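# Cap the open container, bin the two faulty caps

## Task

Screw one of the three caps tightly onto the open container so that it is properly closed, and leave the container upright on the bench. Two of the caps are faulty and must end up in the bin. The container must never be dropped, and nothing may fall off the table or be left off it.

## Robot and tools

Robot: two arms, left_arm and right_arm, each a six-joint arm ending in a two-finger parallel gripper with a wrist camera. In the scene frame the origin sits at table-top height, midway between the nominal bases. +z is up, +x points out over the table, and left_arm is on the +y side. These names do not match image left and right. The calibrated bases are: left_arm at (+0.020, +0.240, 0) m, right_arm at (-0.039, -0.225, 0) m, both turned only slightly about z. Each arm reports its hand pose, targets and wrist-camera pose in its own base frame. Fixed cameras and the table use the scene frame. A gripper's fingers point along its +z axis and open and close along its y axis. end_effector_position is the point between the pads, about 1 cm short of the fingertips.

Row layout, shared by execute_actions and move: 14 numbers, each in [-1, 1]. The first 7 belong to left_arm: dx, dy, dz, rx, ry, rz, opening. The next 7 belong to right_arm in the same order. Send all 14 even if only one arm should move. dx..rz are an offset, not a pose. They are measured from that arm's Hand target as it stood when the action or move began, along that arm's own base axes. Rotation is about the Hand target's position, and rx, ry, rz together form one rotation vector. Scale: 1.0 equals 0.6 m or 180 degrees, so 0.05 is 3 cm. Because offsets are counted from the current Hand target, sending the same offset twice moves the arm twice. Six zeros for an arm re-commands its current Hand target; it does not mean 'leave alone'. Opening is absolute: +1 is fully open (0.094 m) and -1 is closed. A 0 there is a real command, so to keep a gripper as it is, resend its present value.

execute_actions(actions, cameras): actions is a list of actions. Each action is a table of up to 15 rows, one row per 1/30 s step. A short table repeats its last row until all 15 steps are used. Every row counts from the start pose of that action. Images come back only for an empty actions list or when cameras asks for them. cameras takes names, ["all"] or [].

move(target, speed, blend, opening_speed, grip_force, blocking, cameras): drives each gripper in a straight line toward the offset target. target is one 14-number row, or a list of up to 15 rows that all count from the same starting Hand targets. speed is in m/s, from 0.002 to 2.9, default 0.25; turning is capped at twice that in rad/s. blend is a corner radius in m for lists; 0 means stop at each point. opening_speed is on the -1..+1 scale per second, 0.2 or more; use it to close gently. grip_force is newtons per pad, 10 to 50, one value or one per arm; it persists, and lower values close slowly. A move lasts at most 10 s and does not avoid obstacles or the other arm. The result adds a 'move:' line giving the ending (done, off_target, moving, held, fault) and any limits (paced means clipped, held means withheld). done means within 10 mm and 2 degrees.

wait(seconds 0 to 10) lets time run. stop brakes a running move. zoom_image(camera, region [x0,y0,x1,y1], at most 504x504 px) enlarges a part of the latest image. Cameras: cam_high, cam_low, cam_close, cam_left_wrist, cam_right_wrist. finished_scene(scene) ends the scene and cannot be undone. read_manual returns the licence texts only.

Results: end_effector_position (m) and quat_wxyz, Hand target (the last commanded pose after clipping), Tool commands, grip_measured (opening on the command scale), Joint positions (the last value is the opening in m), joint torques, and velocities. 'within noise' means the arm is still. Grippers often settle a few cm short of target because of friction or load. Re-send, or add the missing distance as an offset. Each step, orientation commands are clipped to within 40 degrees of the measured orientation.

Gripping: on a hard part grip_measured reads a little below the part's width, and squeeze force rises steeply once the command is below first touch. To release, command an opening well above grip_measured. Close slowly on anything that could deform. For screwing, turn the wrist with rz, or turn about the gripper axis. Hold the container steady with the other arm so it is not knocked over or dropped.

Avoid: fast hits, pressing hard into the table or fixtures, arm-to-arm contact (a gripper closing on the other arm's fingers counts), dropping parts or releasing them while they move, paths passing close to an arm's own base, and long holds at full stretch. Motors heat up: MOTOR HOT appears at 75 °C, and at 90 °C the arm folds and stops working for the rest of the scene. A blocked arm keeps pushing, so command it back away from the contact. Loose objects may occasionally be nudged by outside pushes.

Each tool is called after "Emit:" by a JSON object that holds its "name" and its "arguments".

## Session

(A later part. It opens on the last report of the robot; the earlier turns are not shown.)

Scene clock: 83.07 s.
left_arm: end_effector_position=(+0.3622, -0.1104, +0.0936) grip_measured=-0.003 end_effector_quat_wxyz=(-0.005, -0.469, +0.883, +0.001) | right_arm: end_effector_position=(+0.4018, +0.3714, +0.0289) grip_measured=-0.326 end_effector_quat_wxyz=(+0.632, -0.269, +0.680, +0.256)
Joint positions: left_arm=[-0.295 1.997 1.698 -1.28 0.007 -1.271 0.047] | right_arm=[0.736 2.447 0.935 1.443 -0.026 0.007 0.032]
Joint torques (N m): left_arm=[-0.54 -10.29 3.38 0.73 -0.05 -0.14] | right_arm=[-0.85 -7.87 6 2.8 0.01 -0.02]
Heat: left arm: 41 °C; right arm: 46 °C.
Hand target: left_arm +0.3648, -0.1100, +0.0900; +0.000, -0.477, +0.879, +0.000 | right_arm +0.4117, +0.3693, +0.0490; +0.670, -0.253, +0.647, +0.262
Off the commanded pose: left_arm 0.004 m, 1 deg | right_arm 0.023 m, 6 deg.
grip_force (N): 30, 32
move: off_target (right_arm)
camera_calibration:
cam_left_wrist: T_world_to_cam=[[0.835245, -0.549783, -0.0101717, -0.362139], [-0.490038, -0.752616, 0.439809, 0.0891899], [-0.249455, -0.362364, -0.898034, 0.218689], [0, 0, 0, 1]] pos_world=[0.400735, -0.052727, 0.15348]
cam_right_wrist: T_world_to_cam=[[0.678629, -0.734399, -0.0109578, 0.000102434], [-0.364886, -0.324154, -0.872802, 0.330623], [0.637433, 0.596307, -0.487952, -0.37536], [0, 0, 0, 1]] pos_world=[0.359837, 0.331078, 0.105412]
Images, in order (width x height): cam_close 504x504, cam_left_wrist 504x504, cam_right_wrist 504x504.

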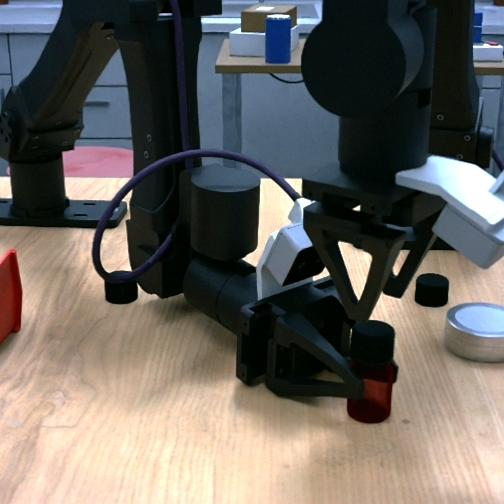

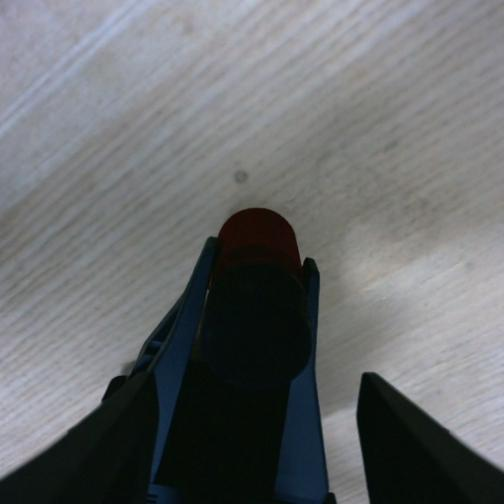

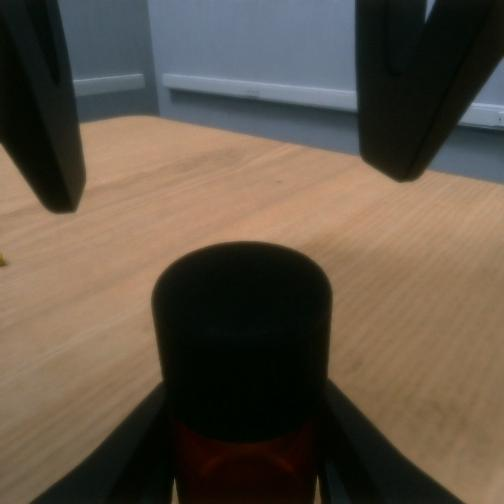

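Emit:
{"name": "move", "arguments": {"target": [0.0, 0.0, -0.06, 0, 0, 0, 0.0, 0, 0, 0, 0, 0, 0, -0.42], "speed": 0.06, "cameras": ["cam_right_wrist", "cam_left_wrist"]}}

Scene clock: 84.77 s.
left_arm: end_effector_position=(+0.3632, -0.1107, +0.0634) grip_measured=-0.003 end_effector_quat_wxyz=(+0.000, -0.469, +0.883, -0.005) | right_arm: end_effector_position=(+0.4018, +0.3714, +0.0289) grip_measured=-0.326 end_effector_quat_wxyz=(+0.632, -0.269, +0.680, +0.256)
Joint positions: left_arm=[-0.295 2 1.582 -1.145 0.007 -1.271 0.047] | right_arm=[0.736 2.447 0.935 1.443 -0.026 0.007 0.032]
Joint torques (N m): left_arm=[-0.49 -9.16 3.41 0.74 -0.04 -0.15] | right_arm=[-0.64 -7.61 6.01 2.83 -0.04 -0.07]
Heat: left arm: 41 °C; right arm: 46 °C.
Hand target: left_arm +0.3648, -0.1100, +0.0540; +0.000, -0.477, +0.879, +0.000 | right_arm +0.4117, +0.3693, +0.0490; +0.670, -0.253, +0.647, +0.262
Off the commanded pose: left_arm 0.010 m, 1 deg | right_arm 0.023 m, 6 deg.
grip_force (N): 30, 32
move: off_target (right_arm)
camera_calibration:
cam_left_wrist: T_world_to_cam=[[0.83525, -0.549852, 0.00457731, -0.364384], [-0.496535, -0.750631, 0.435897, 0.105475], [-0.236243, -0.366355, -0.899985, 0.186539], [0, 0, 0, 1]] pos_world=[0.400792, -0.0528444, 0.123574]
cam_right_wrist: T_world_to_cam=[[0.678629, -0.734399, -0.0109578, 0.000102434], [-0.364886, -0.324154, -0.872802, 0.330623], [0.637433, 0.596307, -0.487952, -0.37536], [0, 0, 0, 1]] pos_world=[0.359837, 0.331078, 0.105412]
Images, in order (width x height): cam_left_wrist 504x504, cam_right_wrist 504x504.

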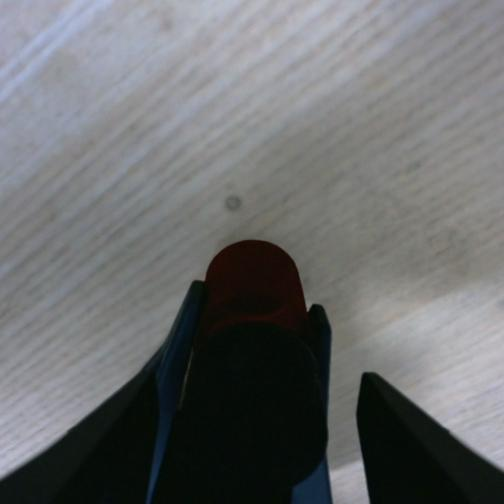

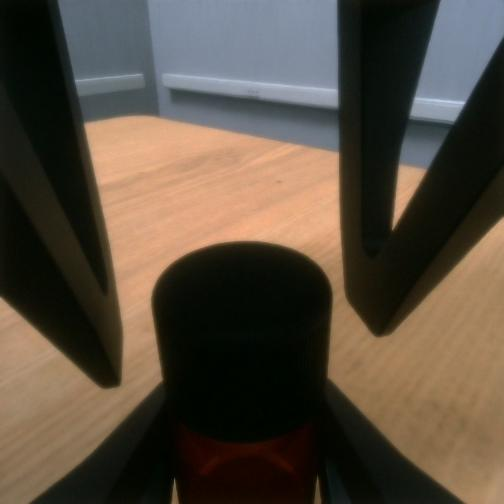

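Emit:
{"name": "move", "arguments": {"target": [0.0, 0.0, 0.0, 0, 0, 0, -0.45, 0, 0, 0, 0, 0, 0, -0.42], "opening_speed": 0.7, "cameras": ["cam_right_wrist", "cam_left_wrist"]}}

Scene clock: 86.37 s.
left_arm: end_effector_position=(+0.3632, -0.1107, +0.0634) grip_measured=-0.343 end_effector_quat_wxyz=(+0.000, -0.469, +0.883, -0.005) | right_arm: end_effector_position=(+0.4023, +0.3708, +0.0289) grip_measured=-0.326 end_effector_quat_wxyz=(+0.632, -0.268, +0.680, +0.256)
Joint positions: left_arm=[-0.295 2 1.582 -1.145 0.007 -1.271 0.031] | right_arm=[0.734 2.447 0.935 1.443 -0.026 0.007 0.032]
Joint torques (N m): left_arm=[-0.47 -9.16 3.4 0.75 -0.05 -0.14] | right_arm=[-0.64 -7.88 5.97 2.78 0 -0.07]
Heat: left arm: 40 °C; right arm: 47 °C.
Hand target: left_arm +0.3648, -0.1100, +0.0540; +0.000, -0.477, +0.879, +0.000 | right_arm +0.4117, +0.3693, +0.0490; +0.670, -0.253, +0.647, +0.262
Off the commanded pose: left_arm 0.010 m, 1 deg | right_arm 0.022 m, 6 deg.
grip_force (N): 30, 32
move: off_target (right_arm)
camera_calibration:
cam_left_wrist: T_world_to_cam=[[0.83525, -0.549852, 0.00457731, -0.364384], [-0.496535, -0.750631, 0.435897, 0.105475], [-0.236243, -0.366355, -0.899985, 0.186539], [0, 0, 0, 1]] pos_world=[0.400792, -0.0528444, 0.123574]
cam_right_wrist: T_world_to_cam=[[0.677487, -0.735453, -0.0109837, 0.000156617], [-0.365414, -0.323579, -0.872794, 0.330644], [0.638345, 0.59532, -0.487965, -0.375383], [0, 0, 0, 1]] pos_world=[0.36034, 0.330578, 0.105412]
Images, in order (width x height): cam_left_wrist 504x504, cam_right_wrist 504x504.

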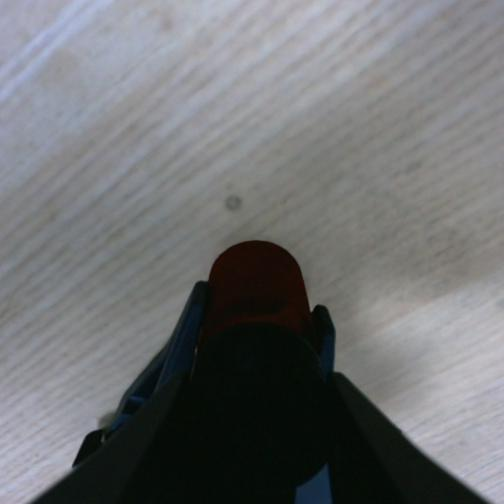

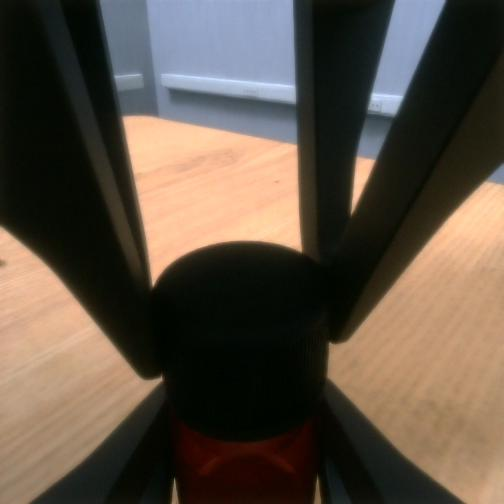

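Emit:
{"name": "move", "arguments": {"target": [0.0, 0.0, -0.0083, 0, 0, -0.1889, -0.45, 0, 0, 0, 0, 0, 0, -0.42], "speed": 0.3, "cameras": ["cam_right_wrist", "cam_close"]}}

Scene clock: 88.50 s.
left_arm: end_effector_position=(+0.3634, -0.1108, +0.0626) grip_measured=-0.343 end_effector_quat_wxyz=(+0.002, -0.207, +0.978, -0.005) | right_arm: end_effector_position=(+0.4023, +0.3708, +0.0289) grip_measured=-0.326 end_effector_quat_wxyz=(+0.632, -0.268, +0.680, +0.256)
Joint positions: left_arm=[-0.295 2 1.579 -1.141 0.007 -0.713 0.031] | right_arm=[0.734 2.447 0.935 1.443 -0.026 0.007 0.032]
Joint torques (N m): left_arm=[-0.43 -8.87 2.56 0.86 -0.05 0.13] | right_arm=[-0.55 -7.83 6.01 2.78 0.03 -0.06]
Heat: left arm: 40 °C; right arm: 47 °C.
Hand target: left_arm +0.3648, -0.1100, +0.0490; +0.000, -0.199, +0.980, +0.000 | right_arm +0.4117, +0.3693, +0.0490; +0.670, -0.253, +0.647, +0.262
Off the commanded pose: left_arm 0.014 m, 1 deg | right_arm 0.022 m, 6 deg.
grip_force (N): 30, 32
move: off_target (left_arm, right_arm)
camera_calibration:
cam_right_wrist: T_world_to_cam=[[0.677487, -0.735453, -0.0109837, 0.000156617], [-0.365414, -0.323579, -0.872794, 0.330644], [0.638345, 0.59532, -0.487965, -0.375383], [0, 0, 0, 1]] pos_world=[0.36034, 0.330578, 0.105412]
Images, in order (width x height): cam_close 504x504, cam_right_wrist 504x504.

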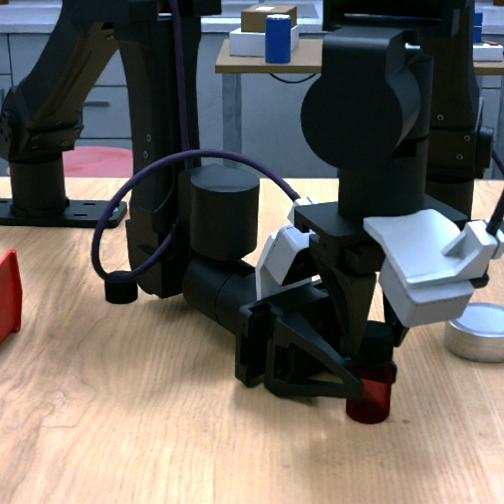

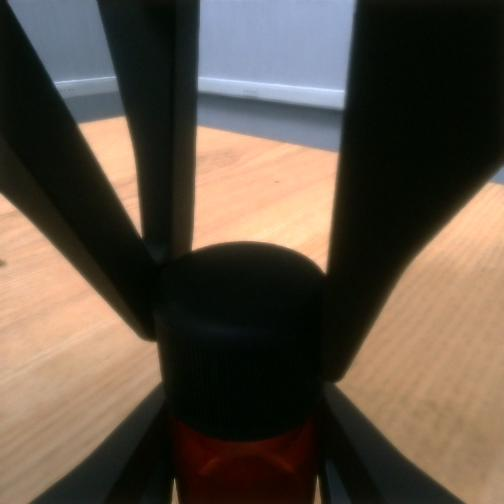

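Emit:
{"name": "move", "arguments": {"target": [[0, 0, 0.0267, 0, 0, 0, -0.1, 0, 0, 0, 0, 0, 0, -0.42], [0, 0, 0.0333, 0, 0, 0.1889, -0.1, 0, 0, 0, 0, 0, 0, -0.42], [0, 0, 0.03, 0, 0, 0.1889, -0.45, 0, 0, 0, 0, 0, 0, -0.42], [0, 0, 0.0, 0, 0, 0, -0.45, 0, 0, 0, 0, 0, 0, -0.42]], "speed": [0.3, 0.5, 0.3, 0.35], "opening_speed": 1.0, "cameras": ["cam_right_wrist"]}}

Scene clock: 94.70 s.
left_arm: end_effector_position=(+0.3611, -0.1101, +0.0617) grip_measured=-0.342 end_effector_quat_wxyz=(-0.003, -0.207, +0.978, -0.002) | right_arm: end_effector_position=(+0.4012, +0.3720, +0.0289) grip_measured=-0.326 end_effector_quat_wxyz=(+0.631, -0.270, +0.680, +0.258)
Joint positions: left_arm=[-0.295 2.002 1.577 -1.148 0.007 -0.713 0.031] | right_arm=[0.736 2.447 0.935 1.443 -0.031 0.007 0.032]
Joint torques (N m): left_arm=[-0.49 -8.94 2.67 0.92 -0.04 0.1] | right_arm=[-0.77 -7.75 6.01 2.83 0.06 -0.06]
Heat: left arm: 40 °C; right arm: 49 °C.
Hand target: left_arm +0.3648, -0.1100, +0.0490; +0.000, -0.199, +0.980, +0.000 | right_arm +0.4117, +0.3693, +0.0490; +0.670, -0.253, +0.647, +0.262
Off the commanded pose: left_arm 0.013 m, 1 deg | right_arm 0.023 m, 6 deg.
grip_force (N): 30, 32
move: off_target (left_arm, right_arm)
camera_calibration:
cam_right_wrist: T_world_to_cam=[[0.681979, -0.731284, -0.0113211, -0.00152352], [-0.36363, -0.325601, -0.872787, 0.33063], [0.634569, 0.599339, -0.48797, -0.375311], [0, 0, 0, 1]] pos_world=[0.359427, 0.331478, 0.105412]
Images, in order (width x height): cam_right_wrist 504x504.

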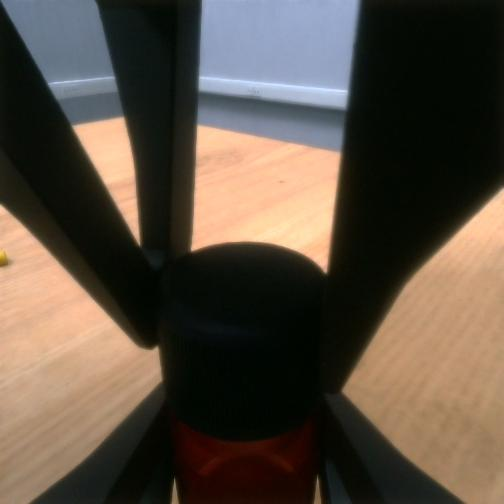

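Emit:
{"name": "zoom_image", "arguments": {"camera": "cam_right_wrist", "region": [140, 220, 350, 500]}}

Emit:
{"name": "move", "arguments": {"target": [[0, 0, 0.0267, 0, 0, 0, -0.1, 0, 0, 0, 0, 0, 0, -0.42], [0, 0, 0.0333, 0, 0, 0.1889, -0.1, 0, 0, 0, 0, 0, 0, -0.42], [0, 0, 0.03, 0, 0, 0.1889, -0.45, 0, 0, 0, 0, 0, 0, -0.42], [0, 0, 0.0, 0, 0, 0, -0.45, 0, 0, 0, 0, 0, 0, -0.42]], "speed": [0.3, 0.5, 0.3, 0.35], "opening_speed": 1.0, "cameras": ["cam_right_wrist"]}}

Emit:
{"name": "move", "arguments": {"target": [[0, 0, 0.0267, 0, 0, 0, -0.1, 0, 0, 0, 0, 0, 0, -0.42], [0, 0, 0.0333, 0, 0, 0.1889, -0.1, 0, 0, 0, 0, 0, 0, -0.42], [0, 0, 0.03, 0, 0, 0.1889, -0.45, 0, 0, 0, 0, 0, 0, -0.42], [0, 0, 0.0, 0, 0, 0, -0.45, 0, 0, 0, 0, 0, 0, -0.42]], "speed": [0.3, 0.5, 0.3, 0.35], "opening_speed": 1.0, "cameras": ["cam_right_wrist"]}}

Emit:
{"name": "zoom_image", "arguments": {"camera": "cam_right_wrist", "region": [140, 220, 350, 500]}}

Scaled by 1.800.

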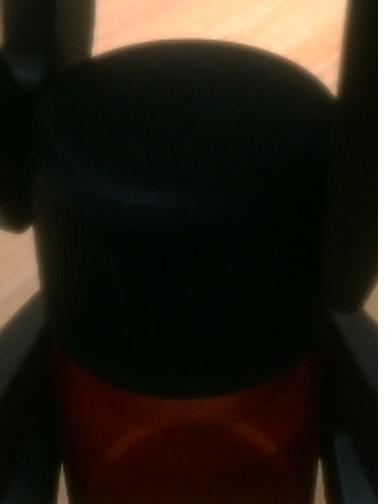

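Scene clock: 100.97 s.
left_arm: end_effector_position=(+0.3606, -0.1099, +0.0613) grip_measured=-0.342 end_effector_quat_wxyz=(-0.003, -0.207, +0.978, -0.002) | right_arm: end_effector_position=(+0.4008, +0.3724, +0.0289) grip_measured=-0.326 end_effector_quat_wxyz=(+0.631, -0.271, +0.679, +0.259)
Joint positions: left_arm=[-0.295 2.002 1.576 -1.148 0.007 -0.713 0.031] | right_arm=[0.736 2.447 0.935 1.443 -0.034 0.007 0.032]
Joint torques (N m): left_arm=[-0.47 -8.98 2.74 0.92 -0.04 0.1] | right_arm=[-0.79 -7.94 6.15 2.81 0.03 -0.04]
Heat: left arm: 41 °C; right arm: 50 °C.
Hand target: left_arm +0.3648, -0.1100, +0.0490; +0.000, -0.199, +0.980, +0.000 | right_arm +0.4117, +0.3693, +0.0490; +0.670, -0.253, +0.647, +0.262
Off the commanded pose: left_arm 0.013 m, 1 deg | right_arm 0.023 m, 6 deg.
grip_force (N): 30, 32
move: off_target (left_arm, right_arm)
camera_calibration:
cam_right_wrist: T_world_to_cam=[[0.684215, -0.72919, -0.0114899, -0.00264375], [-0.36273, -0.326605, -0.872786, 0.330663], [0.632674, 0.601341, -0.487967, -0.375344], [0, 0, 0, 1]] pos_world=[0.359221, 0.331778, 0.105412]
Images, in order (width x height): cam_right_wrist 504x504.

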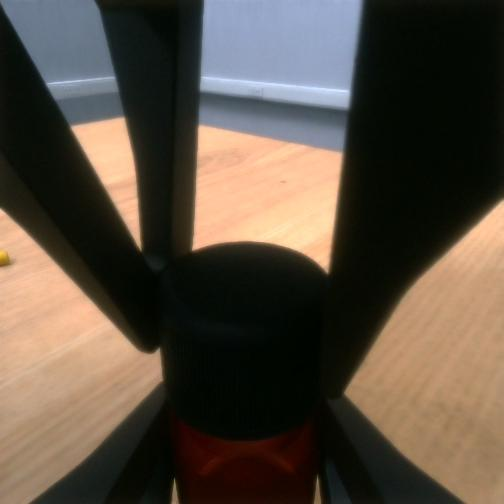

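Scene clock: 106.97 s.
left_arm: end_effector_position=(+0.3600, -0.1101, +0.0604) grip_measured=-0.342 end_effector_quat_wxyz=(-0.005, -0.210, +0.978, -0.002) | right_arm: end_effector_position=(+0.4009, +0.3729, +0.0294) grip_measured=-0.326 end_effector_quat_wxyz=(+0.631, -0.272, +0.679, +0.260)
Joint positions: left_arm=[-0.295 2.003 1.574 -1.148 0.008 -0.717 0.031] | right_arm=[0.736 2.447 0.936 1.443 -0.035 0.007 0.032]
Joint torques (N m): left_arm=[-0.49 -9.02 2.86 0.9 -0.04 0.13] | right_arm=[-0.65 -7.84 5.89 2.75 0.1 -0.05]
Heat: left arm: 41 °C; right arm: 51 °C.
Hand target: left_arm +0.3648, -0.1100, +0.0490; +0.000, -0.199, +0.980, +0.000 | right_arm +0.4117, +0.3693, +0.0490; +0.670, -0.253, +0.647, +0.262
Off the commanded pose: left_arm 0.012 m, 1 deg | right_arm 0.023 m, 6 deg.
grip_force (N): 30, 32
move: off_target (left_arm, right_arm)
camera_calibration:
cam_right_wrist: T_world_to_cam=[[0.685334, -0.728137, -0.011573, -0.00316107], [-0.361274, -0.326153, -0.873559, 0.33052], [0.632296, 0.602861, -0.48658, -0.375843], [0, 0, 0, 1]] pos_world=[0.359218, 0.332079, 0.105815]
Images, in order (width x height): cam_right_wrist 504x504.

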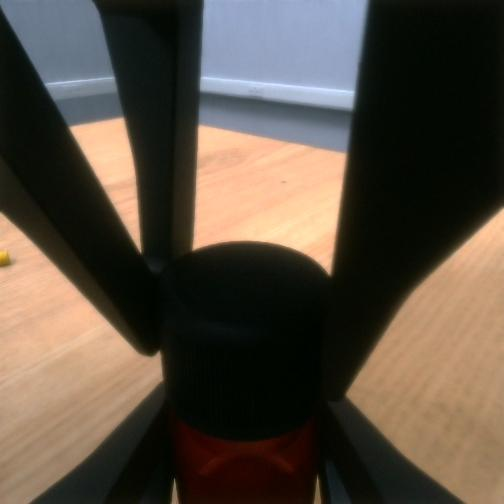

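Scaled by 1.800.

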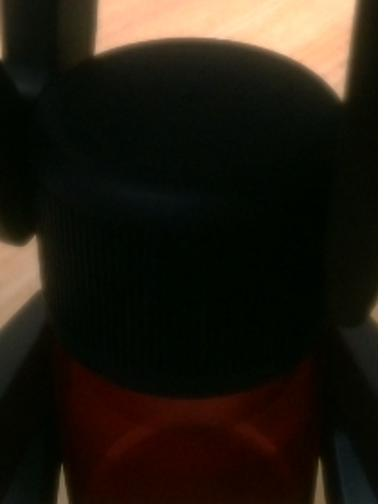

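Emit:
{"name": "move", "arguments": {"target": [[0, 0, 0.03, 0, 0, 0, -0.1, 0, 0, 0, 0, 0, 0, -0.42], [0, 0, 0.04, 0, 0, 0.1889, -0.1, 0, 0, 0, 0, 0, 0, -0.42], [0, 0, 0.0367, 0, 0, 0.1889, -0.45, 0, 0, 0, 0, 0, 0, -0.42], [0, 0, 0.0, 0, 0, 0, -0.45, 0, 0, 0, 0, 0, 0, -0.42]], "speed": [0.3, 0.5, 0.3, 0.35], "opening_speed": 1.0}}

Emit:
{"name": "move", "arguments": {"target": [[0, 0, 0.0267, 0, 0, 0, -0.1, 0, 0, 0, 0, 0, 0, -0.42], [0, 0, 0.0333, 0, 0, 0.1889, -0.1, 0, 0, 0, 0, 0, 0, -0.42], [0, 0, 0.03, 0, 0, 0.1889, -0.45, 0, 0, 0, 0, 0, 0, -0.42], [0, 0, 0.0, 0, 0, 0, -0.45, 0, 0, 0, 0, 0, 0, -0.42]], "speed": [0.3, 0.5, 0.3, 0.35], "opening_speed": 1.0, "cameras": ["cam_right_wrist"]}}

Emit:
{"name": "zoom_image", "arguments": {"camera": "cam_right_wrist", "region": [140, 220, 350, 500]}}

Scene clock: 113.73 s.
left_arm: end_effector_position=(+0.3606, -0.1102, +0.0638) grip_measured=-0.345 end_effector_quat_wxyz=(-0.005, -0.210, +0.978, -0.002) | right_arm: end_effector_position=(+0.4009, +0.3729, +0.0294) grip_measured=-0.326 end_effector_quat_wxyz=(+0.631, -0.272, +0.679, +0.260)
Joint positions: left_arm=[-0.295 2.003 1.588 -1.162 0.008 -0.717 0.031] | right_arm=[0.736 2.447 0.936 1.443 -0.035 0.007 0.032]
Joint torques (N m): left_arm=[-0.47 -9.05 1.98 1.02 -0.06 0.14] | right_arm=[-0.65 -7.92 5.98 2.81 0.11 0]
Heat: left arm: 41 °C; right arm: 52 °C.
Hand target: left_arm +0.3648, -0.1100, +0.0490; +0.000, -0.199, +0.980, +0.000 | right_arm +0.4117, +0.3693, +0.0490; +0.670, -0.253, +0.647, +0.262
Off the commanded pose: left_arm 0.015 m, 1 deg | right_arm 0.023 m, 6 deg.
grip_force (N): 30, 32
move: off_target (left_arm, right_arm)

Scene clock: 119.60 s.
left_arm: end_effector_position=(+0.3603, -0.1101, +0.0617) grip_measured=-0.343 end_effector_quat_wxyz=(-0.006, -0.221, +0.975, -0.002) | right_arm: end_effector_position=(+0.4009, +0.3729, +0.0294) grip_measured=-0.326 end_effector_quat_wxyz=(+0.631, -0.272, +0.679, +0.260)
Joint positions: left_arm=[-0.295 2.005 1.582 -1.156 0.008 -0.742 0.031] | right_arm=[0.736 2.447 0.936 1.443 -0.035 0.007 0.032]
Joint torques (N m): left_arm=[-0.47 -9.09 2.47 0.97 -0.06 0.34] | right_arm=[-0.85 -7.92 5.94 2.78 0.1 -0.02]
Heat: left arm: 41 °C; right arm: 53 °C.
Hand target: left_arm +0.3648, -0.1100, +0.0490; +0.000, -0.199, +0.980, +0.000 | right_arm +0.4117, +0.3693, +0.0490; +0.670, -0.253, +0.647, +0.262
Off the commanded pose: left_arm 0.013 m, 3 deg | right_arm 0.023 m, 6 deg.
grip_force (N): 30, 32
move: off_target (left_arm, right_arm)
camera_calibration:
cam_right_wrist: T_world_to_cam=[[0.685334, -0.728137, -0.011573, -0.00316107], [-0.361274, -0.326153, -0.873559, 0.33052], [0.632296, 0.602861, -0.48658, -0.375843], [0, 0, 0, 1]] pos_world=[0.359218, 0.332079, 0.105815]
Images, in order (width x height): cam_right_wrist 504x504.

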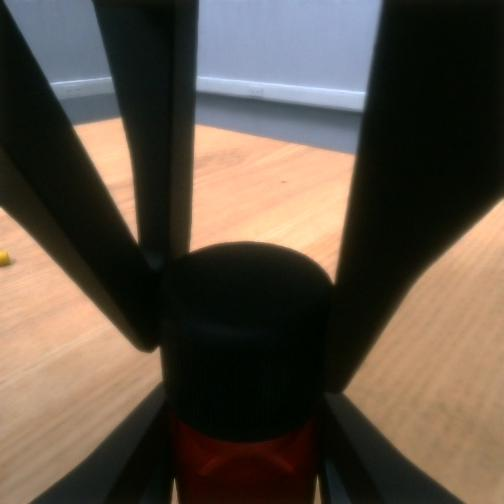

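Scaled by 1.800.

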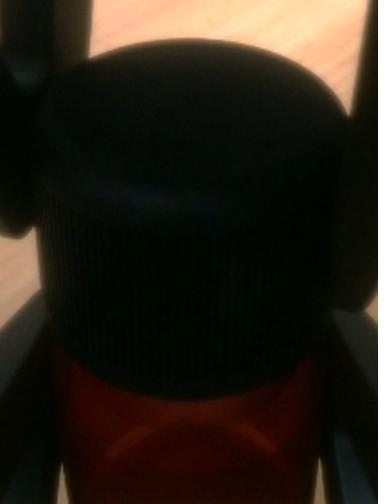

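Emit:
{"name": "move", "arguments": {"target": [[0, 0, 0.03, 0, 0, 0, -0.1, 0, 0, 0, 0, 0, 0, -0.42], [0, 0, 0.0367, 0, 0, 0.1889, -0.1, 0, 0, 0, 0, 0, 0, -0.42], [0, 0, 0.0333, 0, 0, 0.1889, -0.45, 0, 0, 0, 0, 0, 0, -0.42], [0, 0, 0.0, 0, 0, 0, -0.45, 0, 0, 0, 0, 0, 0, -0.42]], "speed": [0.3, 0.5, 0.3, 0.35], "opening_speed": 1.0, "cameras": ["cam_right_wrist"]}}

Emit:
{"name": "zoom_image", "arguments": {"camera": "cam_right_wrist", "region": [140, 220, 350, 500]}}

Scene clock: 125.97 s.
left_arm: end_effector_position=(+0.3599, -0.1100, +0.0617) grip_measured=-0.342 end_effector_quat_wxyz=(-0.006, -0.209, +0.978, -0.001) | right_arm: end_effector_position=(+0.4009, +0.3729, +0.0294) grip_measured=-0.326 end_effector_quat_wxyz=(+0.631, -0.272, +0.679, +0.260)
Joint positions: left_arm=[-0.295 2.005 1.582 -1.158 0.008 -0.716 0.031] | right_arm=[0.736 2.447 0.936 1.443 -0.035 0.007 0.032]
Joint torques (N m): left_arm=[-0.5 -9.2 2.32 0.97 -0.06 0.14] | right_arm=[-0.77 -7.73 6.02 2.8 0.14 -0.06]
Heat: left arm: 41 °C; right arm: 54 °C.
Hand target: left_arm +0.3648, -0.1100, +0.0490; +0.000, -0.199, +0.980, +0.000 | right_arm +0.4117, +0.3693, +0.0490; +0.670, -0.253, +0.647, +0.262
Off the commanded pose: left_arm 0.014 m, 1 deg | right_arm 0.023 m, 6 deg.
grip_force (N): 30, 32
move: off_target (left_arm, right_arm)
camera_calibration:
cam_right_wrist: T_world_to_cam=[[0.685334, -0.728137, -0.011573, -0.00316107], [-0.361274, -0.326153, -0.873559, 0.33052], [0.632296, 0.602861, -0.48658, -0.375843], [0, 0, 0, 1]] pos_world=[0.359218, 0.332079, 0.105815]
Images, in order (width x height): cam_right_wrist 504x504.

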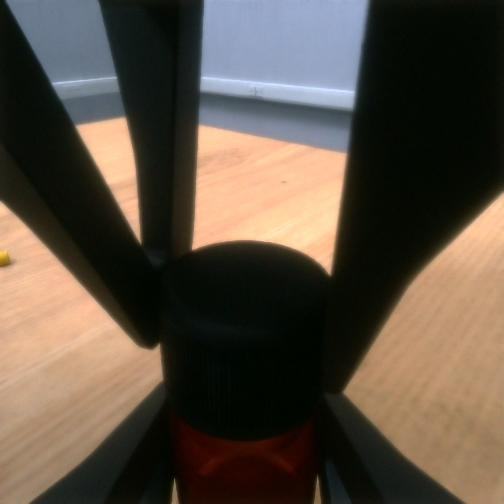

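Scaled by 1.800.

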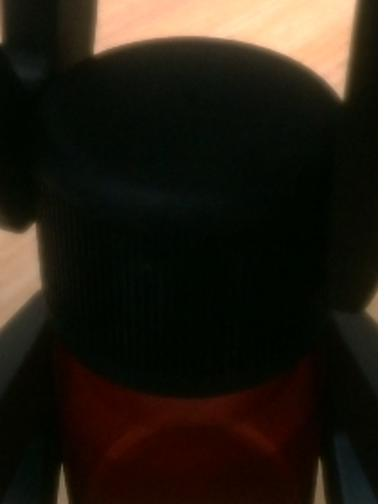

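Emit:
{"name": "move", "arguments": {"target": [[0, 0, 0.03, 0, 0, 0, -0.1, 0, 0, 0, 0, 0, 0, -0.42], [0, 0, 0.0367, 0, 0, 0.1889, -0.1, 0, 0, 0, 0, 0, 0, -0.42], [0, 0, 0.0333, 0, 0, 0.1889, -0.45, 0, 0, 0, 0, 0, 0, -0.42], [0, 0, 0.0, 0, 0, 0, -0.45, 0, 0, 0, 0, 0, 0, -0.42]], "speed": [0.3, 0.5, 0.3, 0.35], "opening_speed": 1.0, "cameras": ["cam_right_wrist"]}}

Emit:
{"name": "zoom_image", "arguments": {"camera": "cam_right_wrist", "region": [140, 220, 350, 500]}}

Emit:
{"name": "move", "arguments": {"target": [[0, 0, 0.03, 0, 0, 0, -0.1, 0, 0, 0, 0, 0, 0, -0.42], [0, 0, 0.0367, 0, 0, 0.1889, -0.1, 0, 0, 0, 0, 0, 0, -0.42], [0, 0, 0.0333, 0, 0, 0.1889, -0.45, 0, 0, 0, 0, 0, 0, -0.42], [0, 0, 0.0, 0, 0, 0, -0.45, 0, 0, 0, 0, 0, 0, -0.42]], "speed": [0.3, 0.5, 0.3, 0.35], "opening_speed": 1.0, "cameras": ["cam_right_wrist"]}}

Emit:
{"name": "zoom_image", "arguments": {"camera": "cam_right_wrist", "region": [140, 220, 350, 500]}}

Scene clock: 132.37 s.
left_arm: end_effector_position=(+0.3598, -0.1100, +0.0608) grip_measured=-0.342 end_effector_quat_wxyz=(-0.007, -0.208, +0.978, -0.001) | right_arm: end_effector_position=(+0.4009, +0.3729, +0.0294) grip_measured=-0.326 end_effector_quat_wxyz=(+0.631, -0.272, +0.679, +0.260)
Joint positions: left_arm=[-0.295 2.006 1.58 -1.156 0.008 -0.714 0.031] | right_arm=[0.736 2.447 0.936 1.443 -0.035 0.007 0.032]
Joint torques (N m): left_arm=[-0.47 -9.29 2.48 0.97 -0.06 0.1] | right_arm=[-0.8 -7.86 5.97 2.76 0.08 -0.07]
Heat: left arm: 40 °C; right arm: 55 °C.
Hand target: left_arm +0.3648, -0.1100, +0.0490; +0.000, -0.199, +0.980, +0.000 | right_arm +0.4117, +0.3693, +0.0490; +0.670, -0.253, +0.647, +0.262
Off the commanded pose: left_arm 0.013 m, 1 deg | right_arm 0.023 m, 6 deg.
grip_force (N): 30, 32
move: off_target (left_arm, right_arm)
camera_calibration:
cam_right_wrist: T_world_to_cam=[[0.685334, -0.728137, -0.011573, -0.00316107], [-0.361274, -0.326153, -0.873559, 0.33052], [0.632296, 0.602861, -0.48658, -0.375843], [0, 0, 0, 1]] pos_world=[0.359218, 0.332079, 0.105815]
Images, in order (width x height): cam_right_wrist 504x504.

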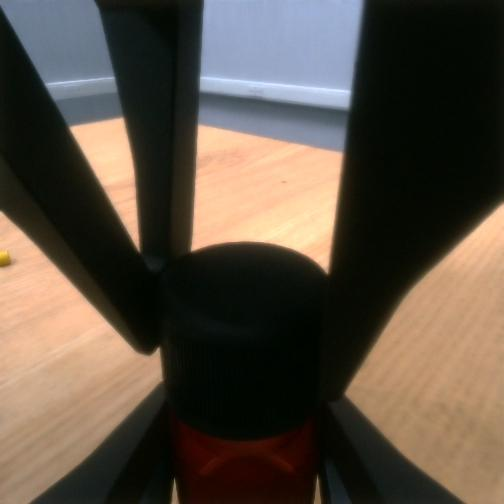

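Scaled by 1.800.

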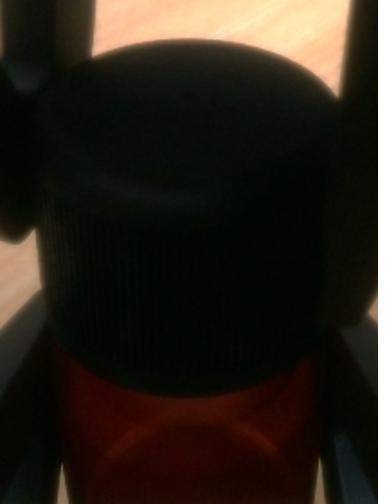

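Scene clock: 138.60 s.
left_arm: end_effector_position=(+0.3595, -0.1099, +0.0612) grip_measured=-0.342 end_effector_quat_wxyz=(-0.008, -0.209, +0.978, -0.001) | right_arm: end_effector_position=(+0.4009, +0.3729, +0.0294) grip_measured=-0.326 end_effector_quat_wxyz=(+0.631, -0.272, +0.679, +0.260)
Joint positions: left_arm=[-0.295 2.006 1.582 -1.159 0.008 -0.716 0.031] | right_arm=[0.736 2.447 0.936 1.443 -0.035 0.007 0.032]
Joint torques (N m): left_arm=[-0.44 -9.35 2.29 0.97 -0.06 0.09] | right_arm=[-0.85 -7.83 5.79 2.79 0.08 -0.02]
Heat: left arm: 40 °C; right arm: 56 °C.
Hand target: left_arm +0.3648, -0.1100, +0.0490; +0.000, -0.199, +0.980, +0.000 | right_arm +0.4117, +0.3693, +0.0490; +0.670, -0.253, +0.647, +0.262
Off the commanded pose: left_arm 0.013 m, 1 deg | right_arm 0.023 m, 6 deg.
grip_force (N): 30, 32
move: off_target (left_arm, right_arm)
camera_calibration:
cam_right_wrist: T_world_to_cam=[[0.685334, -0.728137, -0.011573, -0.00316107], [-0.361274, -0.326153, -0.873559, 0.33052], [0.632296, 0.602861, -0.48658, -0.375843], [0, 0, 0, 1]] pos_world=[0.359218, 0.332079, 0.105815]
Images, in order (width x height): cam_right_wrist 504x504.

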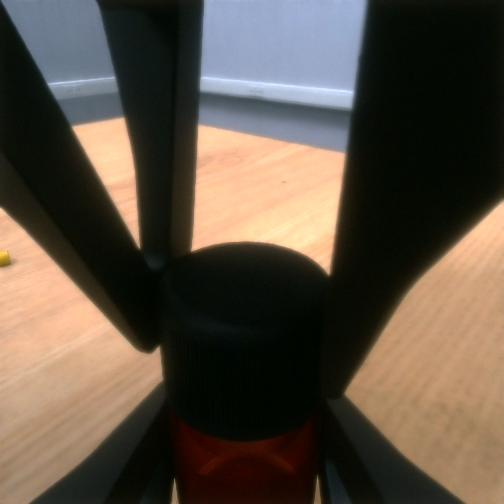

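Scaled by 1.800.

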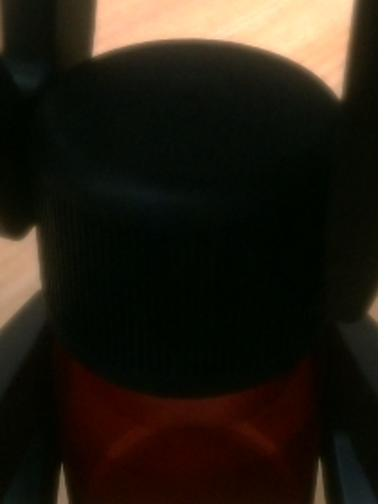

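Emit:
{"name": "move", "arguments": {"target": [[0, 0, 0.1, 0, 0, 0, -0.45, 0, 0, 0, 0, 0, 0, -0.42], [-0.108, 0.1667, 0.11, 0, 0, 0, -0.45, 0, 0, 0, 0, 0, 0, -0.42], [-0.108, 0.1667, -0.05, 0, 0, 0, -0.45, 0, 0, 0, 0, 0, 0, -0.42]], "speed": [0.08, 0.25, 0.15], "blend": [0.01, 0.02, 0], "cameras": ["cam_right_wrist", "cam_left_wrist", "cam_close"]}}

Scene clock: 142.17 s.
left_arm: end_effector_position=(+0.2874, -0.0120, +0.0368) grip_measured=-0.342 end_effector_quat_wxyz=(-0.020, -0.203, +0.979, +0.004) | right_arm: end_effector_position=(+0.4009, +0.3729, +0.0294) grip_measured=-0.326 end_effector_quat_wxyz=(+0.631, -0.272, +0.679, +0.260)
Joint positions: left_arm=[-0.044 1.735 1.122 -0.998 0.002 -0.452 0.031] | right_arm=[0.736 2.447 0.936 1.443 -0.035 0.007 0.032]
Joint torques (N m): left_arm=[0.16 -5.09 1.52 1.38 -0.05 0.09] | right_arm=[-0.62 -8.03 6.09 2.79 0.11 -0.07]
Heat: left arm: 40 °C; right arm: 56 °C.
Hand target: left_arm +0.3000, -0.0099, +0.0190; +0.000, -0.199, +0.980, +0.000 | right_arm +0.4117, +0.3693, +0.0490; +0.670, -0.253, +0.647, +0.262
Off the commanded pose: left_arm 0.022 m, 2 deg | right_arm 0.023 m, 6 deg.
grip_force (N): 30, 32
move: off_target (left_arm, right_arm)
camera_calibration:
cam_left_wrist: T_world_to_cam=[[0.408273, -0.912637, -0.0201545, -0.127416], [-0.804241, -0.370052, 0.465035, 0.245539], [-0.431867, -0.173653, -0.885063, 0.238841], [0, 0, 0, 1]] pos_world=[0.352641, 0.0160532, 0.0946366]
cam_right_wrist: T_world_to_cam=[[0.685334, -0.728137, -0.011573, -0.00316107], [-0.361274, -0.326153, -0.873559, 0.33052], [0.632296, 0.602861, -0.48658, -0.375843], [0, 0, 0, 1]] pos_world=[0.359218, 0.332079, 0.105815]
Images, in order (width x height): cam_close 504x504, cam_left_wrist 504x504, cam_right_wrist 504x504.

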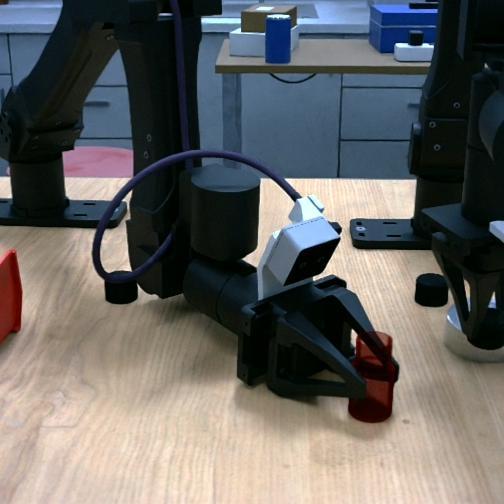

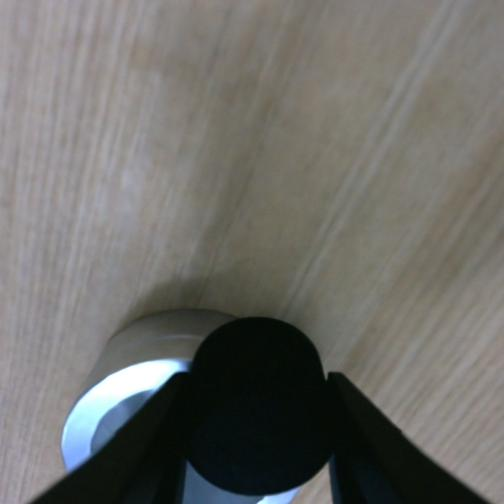

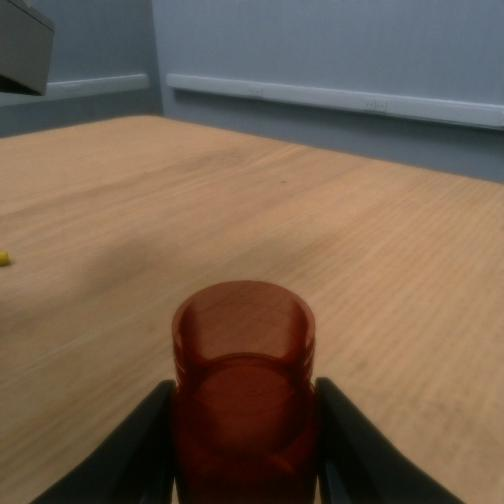

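Emit:
{"name": "move", "arguments": {"target": [[0, 0, 0.085, 0, 0, 0, -0.45, 0, 0, 0, 0, 0, 0, -0.42], [0.1083, 0.0667, 0.085, 0, 0, 0, -0.45, 0, 0, 0, 0, 0, 0, -0.42], [0.1083, 0.0667, 0.01, 0, 0, 0, -0.45, 0, 0, 0, 0, 0, 0, -0.42]], "speed": [0.1, 0.2, 0.12], "blend": [0.01, 0.02, 0], "cameras": ["cam_left_wrist", "cam_close"]}}

Scene clock: 144.67 s.
left_arm: end_effector_position=(+0.3617, +0.0284, +0.0312) grip_measured=-0.342 end_effector_quat_wxyz=(-0.005, -0.206, +0.979, -0.003) | right_arm: end_effector_position=(+0.4009, +0.3729, +0.0294) grip_measured=-0.326 end_effector_quat_wxyz=(+0.631, -0.272, +0.679, +0.260)
Joint positions: left_arm=[0.079 1.982 1.424 -1.021 0.007 -0.335 0.031] | right_arm=[0.736 2.447 0.936 1.443 -0.035 0.007 0.032]
Joint torques (N m): left_arm=[0.01 -9.11 3.44 0.79 -0.05 0.08] | right_arm=[-0.92 -7.9 5.93 2.79 0.11 -0.03]
Heat: left arm: 40 °C; right arm: 56 °C.
Hand target: left_arm +0.3649, +0.0301, +0.0250; +0.000, -0.199, +0.980, +0.000 | right_arm +0.4117, +0.3693, +0.0490; +0.670, -0.253, +0.647, +0.262
Off the commanded pose: left_arm 0.007 m, 1 deg | right_arm 0.023 m, 6 deg.
grip_force (N): 30, 32
move: off_target (right_arm)
camera_calibration:
cam_left_wrist: T_world_to_cam=[[0.414321, -0.910131, -0.000453098, -0.123878], [-0.816792, -0.37205, 0.440942, 0.328121], [-0.401483, -0.182321, -0.897536, 0.262633], [0, 0, 0, 1]] pos_world=[0.424775, 0.0572155, 0.0909843]
Images, in order (width x height): cam_close 504x504, cam_left_wrist 504x504.

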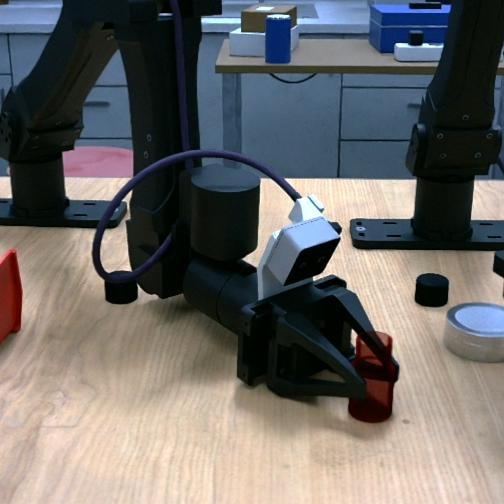

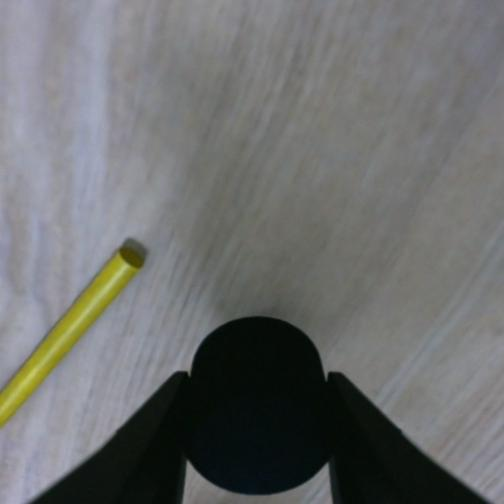

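Emit:
{"name": "move", "arguments": {"target": [0, 0, -0.0267, 0, 0, 0, -0.45, 0, 0, 0, 0, 0, 0, -0.42], "speed": 0.06}}

Emit:
{"name": "move", "arguments": {"target": [0, 0, -0.0067, 0, 0, 0, -0.45, 0, 0, 0, 0, 0, 0, -0.42], "speed": 0.04}}

Scene clock: 146.37 s.
left_arm: end_effector_position=(+0.3625, +0.0262, +0.0165) grip_measured=-0.342 end_effector_quat_wxyz=(-0.003, -0.203, +0.979, -0.003) | right_arm: end_effector_position=(+0.4009, +0.3729, +0.0294) grip_measured=-0.326 end_effector_quat_wxyz=(+0.631, -0.272, +0.679, +0.260)
Joint positions: left_arm=[0.073 2 1.388 -0.964 0.007 -0.335 0.031] | right_arm=[0.736 2.447 0.936 1.443 -0.035 0.007 0.032]
Joint torques (N m): left_arm=[0.12 -8.96 3.26 0.78 -0.05 0.08] | right_arm=[-0.75 -7.86 6.01 2.83 0.12 -0.03]
Heat: left arm: 40 °C; right arm: 56 °C.
Hand target: left_arm +0.3649, +0.0301, +0.0090; +0.000, -0.199, +0.980, +0.000 | right_arm +0.4117, +0.3693, +0.0490; +0.670, -0.253, +0.647, +0.262
Off the commanded pose: left_arm 0.009 m, 1 deg | right_arm 0.023 m, 6 deg.
grip_force (N): 30, 32
move: off_target (right_arm)

Scene clock: 147.37 s.
left_arm: end_effector_position=(+0.3633, +0.0263, +0.0147) grip_measured=-0.342 end_effector_quat_wxyz=(+0.000, -0.203, +0.979, -0.003) | right_arm: end_effector_position=(+0.4009, +0.3729, +0.0294) grip_measured=-0.326 end_effector_quat_wxyz=(+0.631, -0.272, +0.679, +0.260)
Joint positions: left_arm=[0.073 2 1.381 -0.951 0.007 -0.335 0.031] | right_arm=[0.736 2.447 0.936 1.443 -0.035 0.007 0.032]
Joint torques (N m): left_arm=[0.09 -8.54 3.15 0.79 -0.06 0.07] | right_arm=[-0.66 -7.82 5.96 2.8 0.05 0]
Heat: left arm: 40 °C; right arm: 56 °C.
Hand target: left_arm +0.3649, +0.0301, +0.0050; +0.000, -0.199, +0.980, +0.000 | right_arm +0.4117, +0.3693, +0.0490; +0.670, -0.253, +0.647, +0.262
Off the commanded pose: left_arm 0.011 m, 1 deg | right_arm 0.023 m, 6 deg.
grip_force (N): 30, 32
move: off_target (left_arm, right_arm)

Emit:
{"name": "move", "arguments": {"target": [0, 0, -0.005, 0, 0, 0, -0.45, 0, 0, 0, 0, 0, 0, -0.42], "speed": 0.04}}

Emit:
{"name": "move", "arguments": {"target": [[0, 0, 0.005, 0, 0, 0, -0.2, 0, 0, 0, 0, 0, 0, -0.42], [0, 0, 0.13, 0, 0, 0, -0.1, 0, 0, 0, 0, 0, 0, -0.42]], "speed": [0.04, 0.15], "opening_speed": 0.7, "cameras": ["cam_left_wrist", "cam_close", "cam_high"]}}

Scene clock: 148.47 s.
left_arm: end_effector_position=(+0.3641, +0.0263, +0.0138) grip_measured=-0.342 end_effector_quat_wxyz=(+0.001, -0.203, +0.979, -0.004) | right_arm: end_effector_position=(+0.4009, +0.3729, +0.0294) grip_measured=-0.326 end_effector_quat_wxyz=(+0.631, -0.272, +0.679, +0.260)
Joint positions: left_arm=[0.073 2.002 1.379 -0.944 0.007 -0.335 0.031] | right_arm=[0.736 2.447 0.936 1.443 -0.035 0.007 0.032]
Joint torques (N m): left_arm=[0.06 -8.32 2.92 0.85 -0.06 0.07] | right_arm=[-0.76 -7.94 5.76 2.75 0.09 -0.02]
Heat: left arm: 40 °C; right arm: 57 °C.
Hand target: left_arm +0.3649, +0.0301, +0.0020; +0.000, -0.199, +0.980, +0.000 | right_arm +0.4117, +0.3693, +0.0490; +0.670, -0.253, +0.647, +0.262
Off the commanded pose: left_arm 0.012 m, 1 deg | right_arm 0.023 m, 6 deg.
grip_force (N): 30, 32
move: off_target (left_arm, right_arm)

Scene clock: 151.93 s.
left_arm: end_effector_position=(+0.3576, +0.0259, +0.0610) grip_measured=-0.103 end_effector_quat_wxyz=(-0.025, -0.203, +0.979, +0.000) | right_arm: end_effector_position=(+0.4009, +0.3729, +0.0294) grip_measured=-0.326 end_effector_quat_wxyz=(+0.631, -0.272, +0.679, +0.260)
Joint positions: left_arm=[0.073 1.976 1.536 -1.181 0.007 -0.335 0.042] | right_arm=[0.736 2.447 0.936 1.443 -0.035 0.007 0.032]
Joint torques (N m): left_arm=[0.06 -12.86 6.52 0.33 -0.05 0.06] | right_arm=[-0.68 -7.66 6.02 2.82 0.12 -0.04]
Heat: left arm: 41 °C; right arm: 57 °C.
Hand target: left_arm +0.3649, +0.0301, +0.0800; +0.000, -0.199, +0.980, +0.000 | right_arm +0.4117, +0.3693, +0.0490; +0.670, -0.253, +0.647, +0.262
Off the commanded pose: left_arm 0.021 m, 3 deg | right_arm 0.023 m, 6 deg.
grip_force (N): 30, 32
move: off_target (left_arm, right_arm); target 2's new opening was sent with left_arm's hand 0.021 m and 3 deg from that target
camera_calibration:
cam_left_wrist: T_world_to_cam=[[0.408418, -0.912678, -0.0145862, -0.121411], [-0.800107, -0.365643, 0.475535, 0.302482], [-0.439344, -0.182547, -0.879576, 0.299774], [0, 0, 0, 1]] pos_world=[0.423308, 0.0545144, 0.118062]
Images, in order (width x height): cam_high 504x504, cam_close 504x504, cam_left_wrist 504x504.

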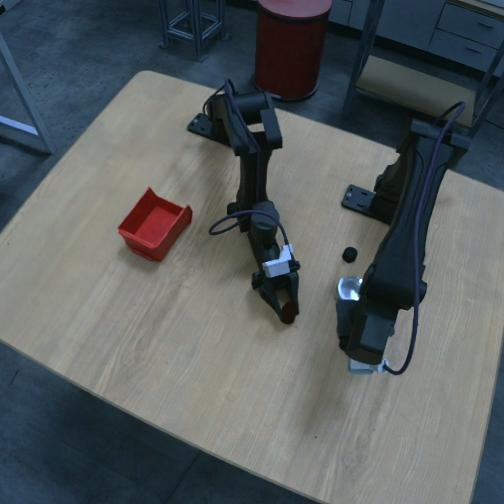

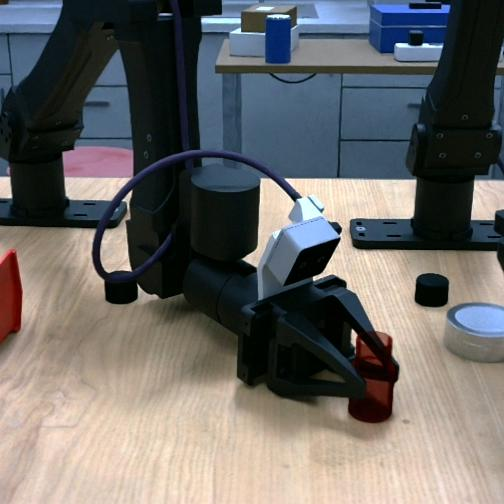

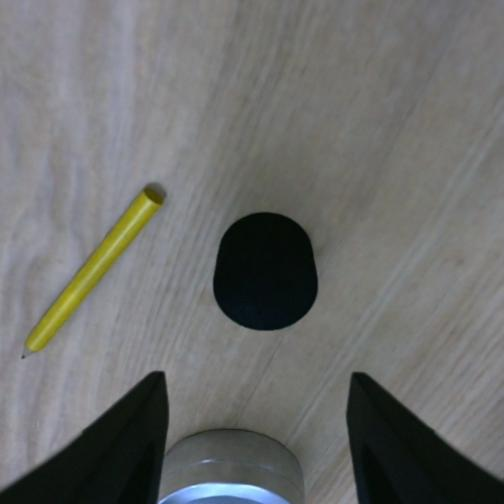

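Emit:
{"name": "move", "arguments": {"target": [[0, 0, 0.0833, 0, 0, 0.05, -0.1, 0, 0, 0, 0, 0, 0, -0.42], [-0.3333, -0.105, 0.0833, 0, 0, 0.15, 0.15, 0, 0, 0, 0, 0, 0, -0.42]], "speed": [0.15, 0.25], "blend": [0.015, 0], "cameras": ["cam_left_wrist", "cam_close"]}}

Scene clock: 155.53 s.
left_arm: end_effector_position=(+0.1726, -0.0356, +0.1308) grip_measured=+0.147 end_effector_quat_wxyz=(+0.004, -0.415, +0.910, -0.008) | right_arm: end_effector_position=(+0.4009, +0.3729, +0.0294) grip_measured=-0.326 end_effector_quat_wxyz=(+0.631, -0.272, +0.679, +0.260)
Joint positions: left_arm=[-0.2 1.186 1.017 -1.386 0.008 -1.056 0.054] | right_arm=[0.736 2.447 0.936 1.443 -0.035 0.007 0.032]
Joint torques (N m): left_arm=[-0.75 -3.49 3.29 0.4 -0.05 -0.14] | right_arm=[-0.61 -7.66 5.93 2.8 0.1 -0.04]
Heat: left arm: 41 °C; right arm: 57 °C.
Hand target: left_arm +0.1650, -0.0329, +0.1300; +0.000, -0.422, +0.906, +0.000 | right_arm +0.4117, +0.3693, +0.0490; +0.670, -0.253, +0.647, +0.262
Off the commanded pose: left_arm 0.008 m, 1 deg | right_arm 0.023 m, 6 deg.
grip_force (N): 30, 32
move: off_target (right_arm)
camera_calibration:
cam_left_wrist: T_world_to_cam=[[0.763552, -0.645591, 0.0141811, -0.156477], [-0.587155, -0.684964, 0.431362, 0.0564462], [-0.26877, -0.337694, -0.902068, 0.236674], [0, 0, 0, 1]] pos_world=[0.216232, 0.017567, 0.191367]
Images, in order (width x height): cam_close 504x504, cam_left_wrist 504x504.

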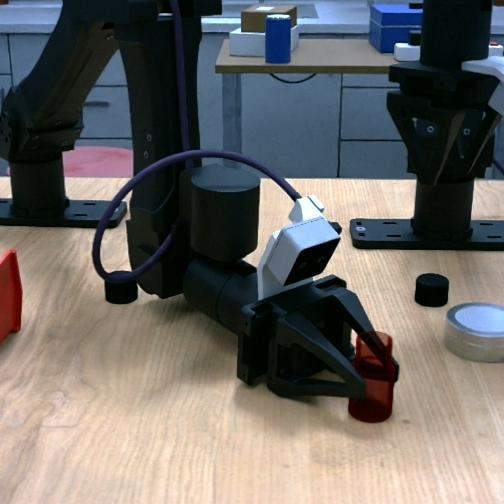

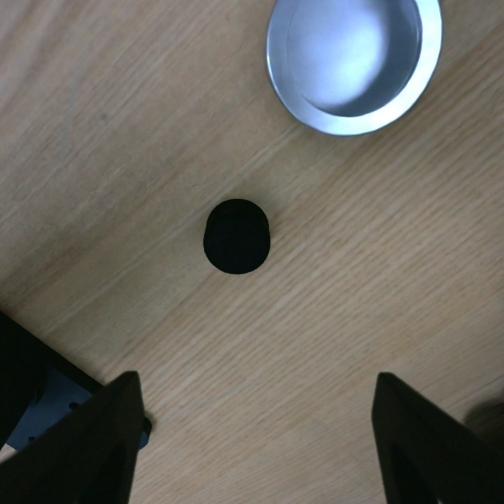

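Emit:
{"name": "move", "arguments": {"target": [-0.0167, -0.0067, -0.1333, 0, 0, 0, 0.15, 0, 0, 0, 0, 0, 0, -0.42], "speed": 0.12, "cameras": ["cam_left_wrist", "cam_close"]}}

Scene clock: 157.40 s.
left_arm: end_effector_position=(+0.1521, -0.0373, +0.0513) grip_measured=+0.147 end_effector_quat_wxyz=(-0.012, -0.415, +0.910, +0.004) | right_arm: end_effector_position=(+0.4009, +0.3729, +0.0294) grip_measured=-0.326 end_effector_quat_wxyz=(+0.631, -0.272, +0.679, +0.260)
Joint positions: left_arm=[-0.237 1.173 0.692 -1.113 0.008 -1.093 0.054] | right_arm=[0.736 2.447 0.936 1.443 -0.035 0.007 0.032]
Joint torques (N m): left_arm=[-0.73 -3.18 3.22 0.69 -0.05 -0.14] | right_arm=[-0.84 -7.83 5.85 2.79 0.1 -0.04]
Heat: left arm: 40 °C; right arm: 57 °C.
Hand target: left_arm +0.1549, -0.0369, +0.0500; +0.000, -0.422, +0.906, +0.000 | right_arm +0.4117, +0.3693, +0.0490; +0.670, -0.253, +0.647, +0.262
Off the commanded pose: left_arm 0.003 m, 2 deg | right_arm 0.023 m, 6 deg.
grip_force (N): 30, 32
move: off_target (right_arm)
camera_calibration:
cam_left_wrist: T_world_to_cam=[[0.763431, -0.645533, -0.021459, -0.138906], [-0.569895, -0.688871, 0.447968, 0.0739945], [-0.303961, -0.329763, -0.893792, 0.164048], [0, 0, 0, 1]] pos_world=[0.198078, 0.0154016, 0.110497]
Images, in order (width x height): cam_close 504x504, cam_left_wrist 504x504.

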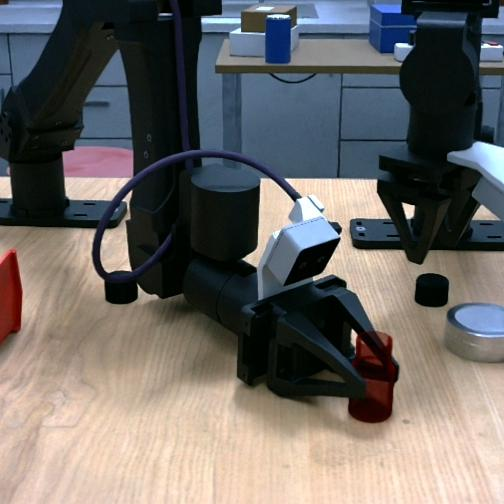

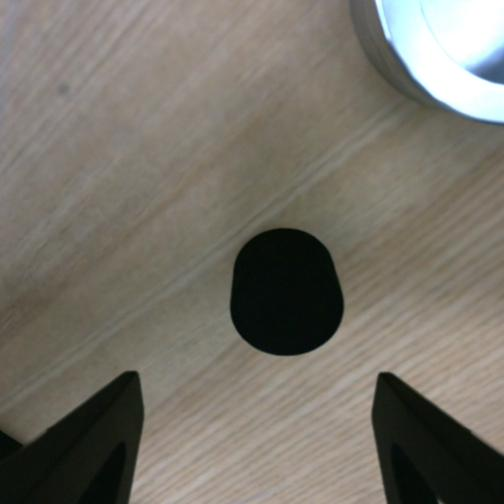

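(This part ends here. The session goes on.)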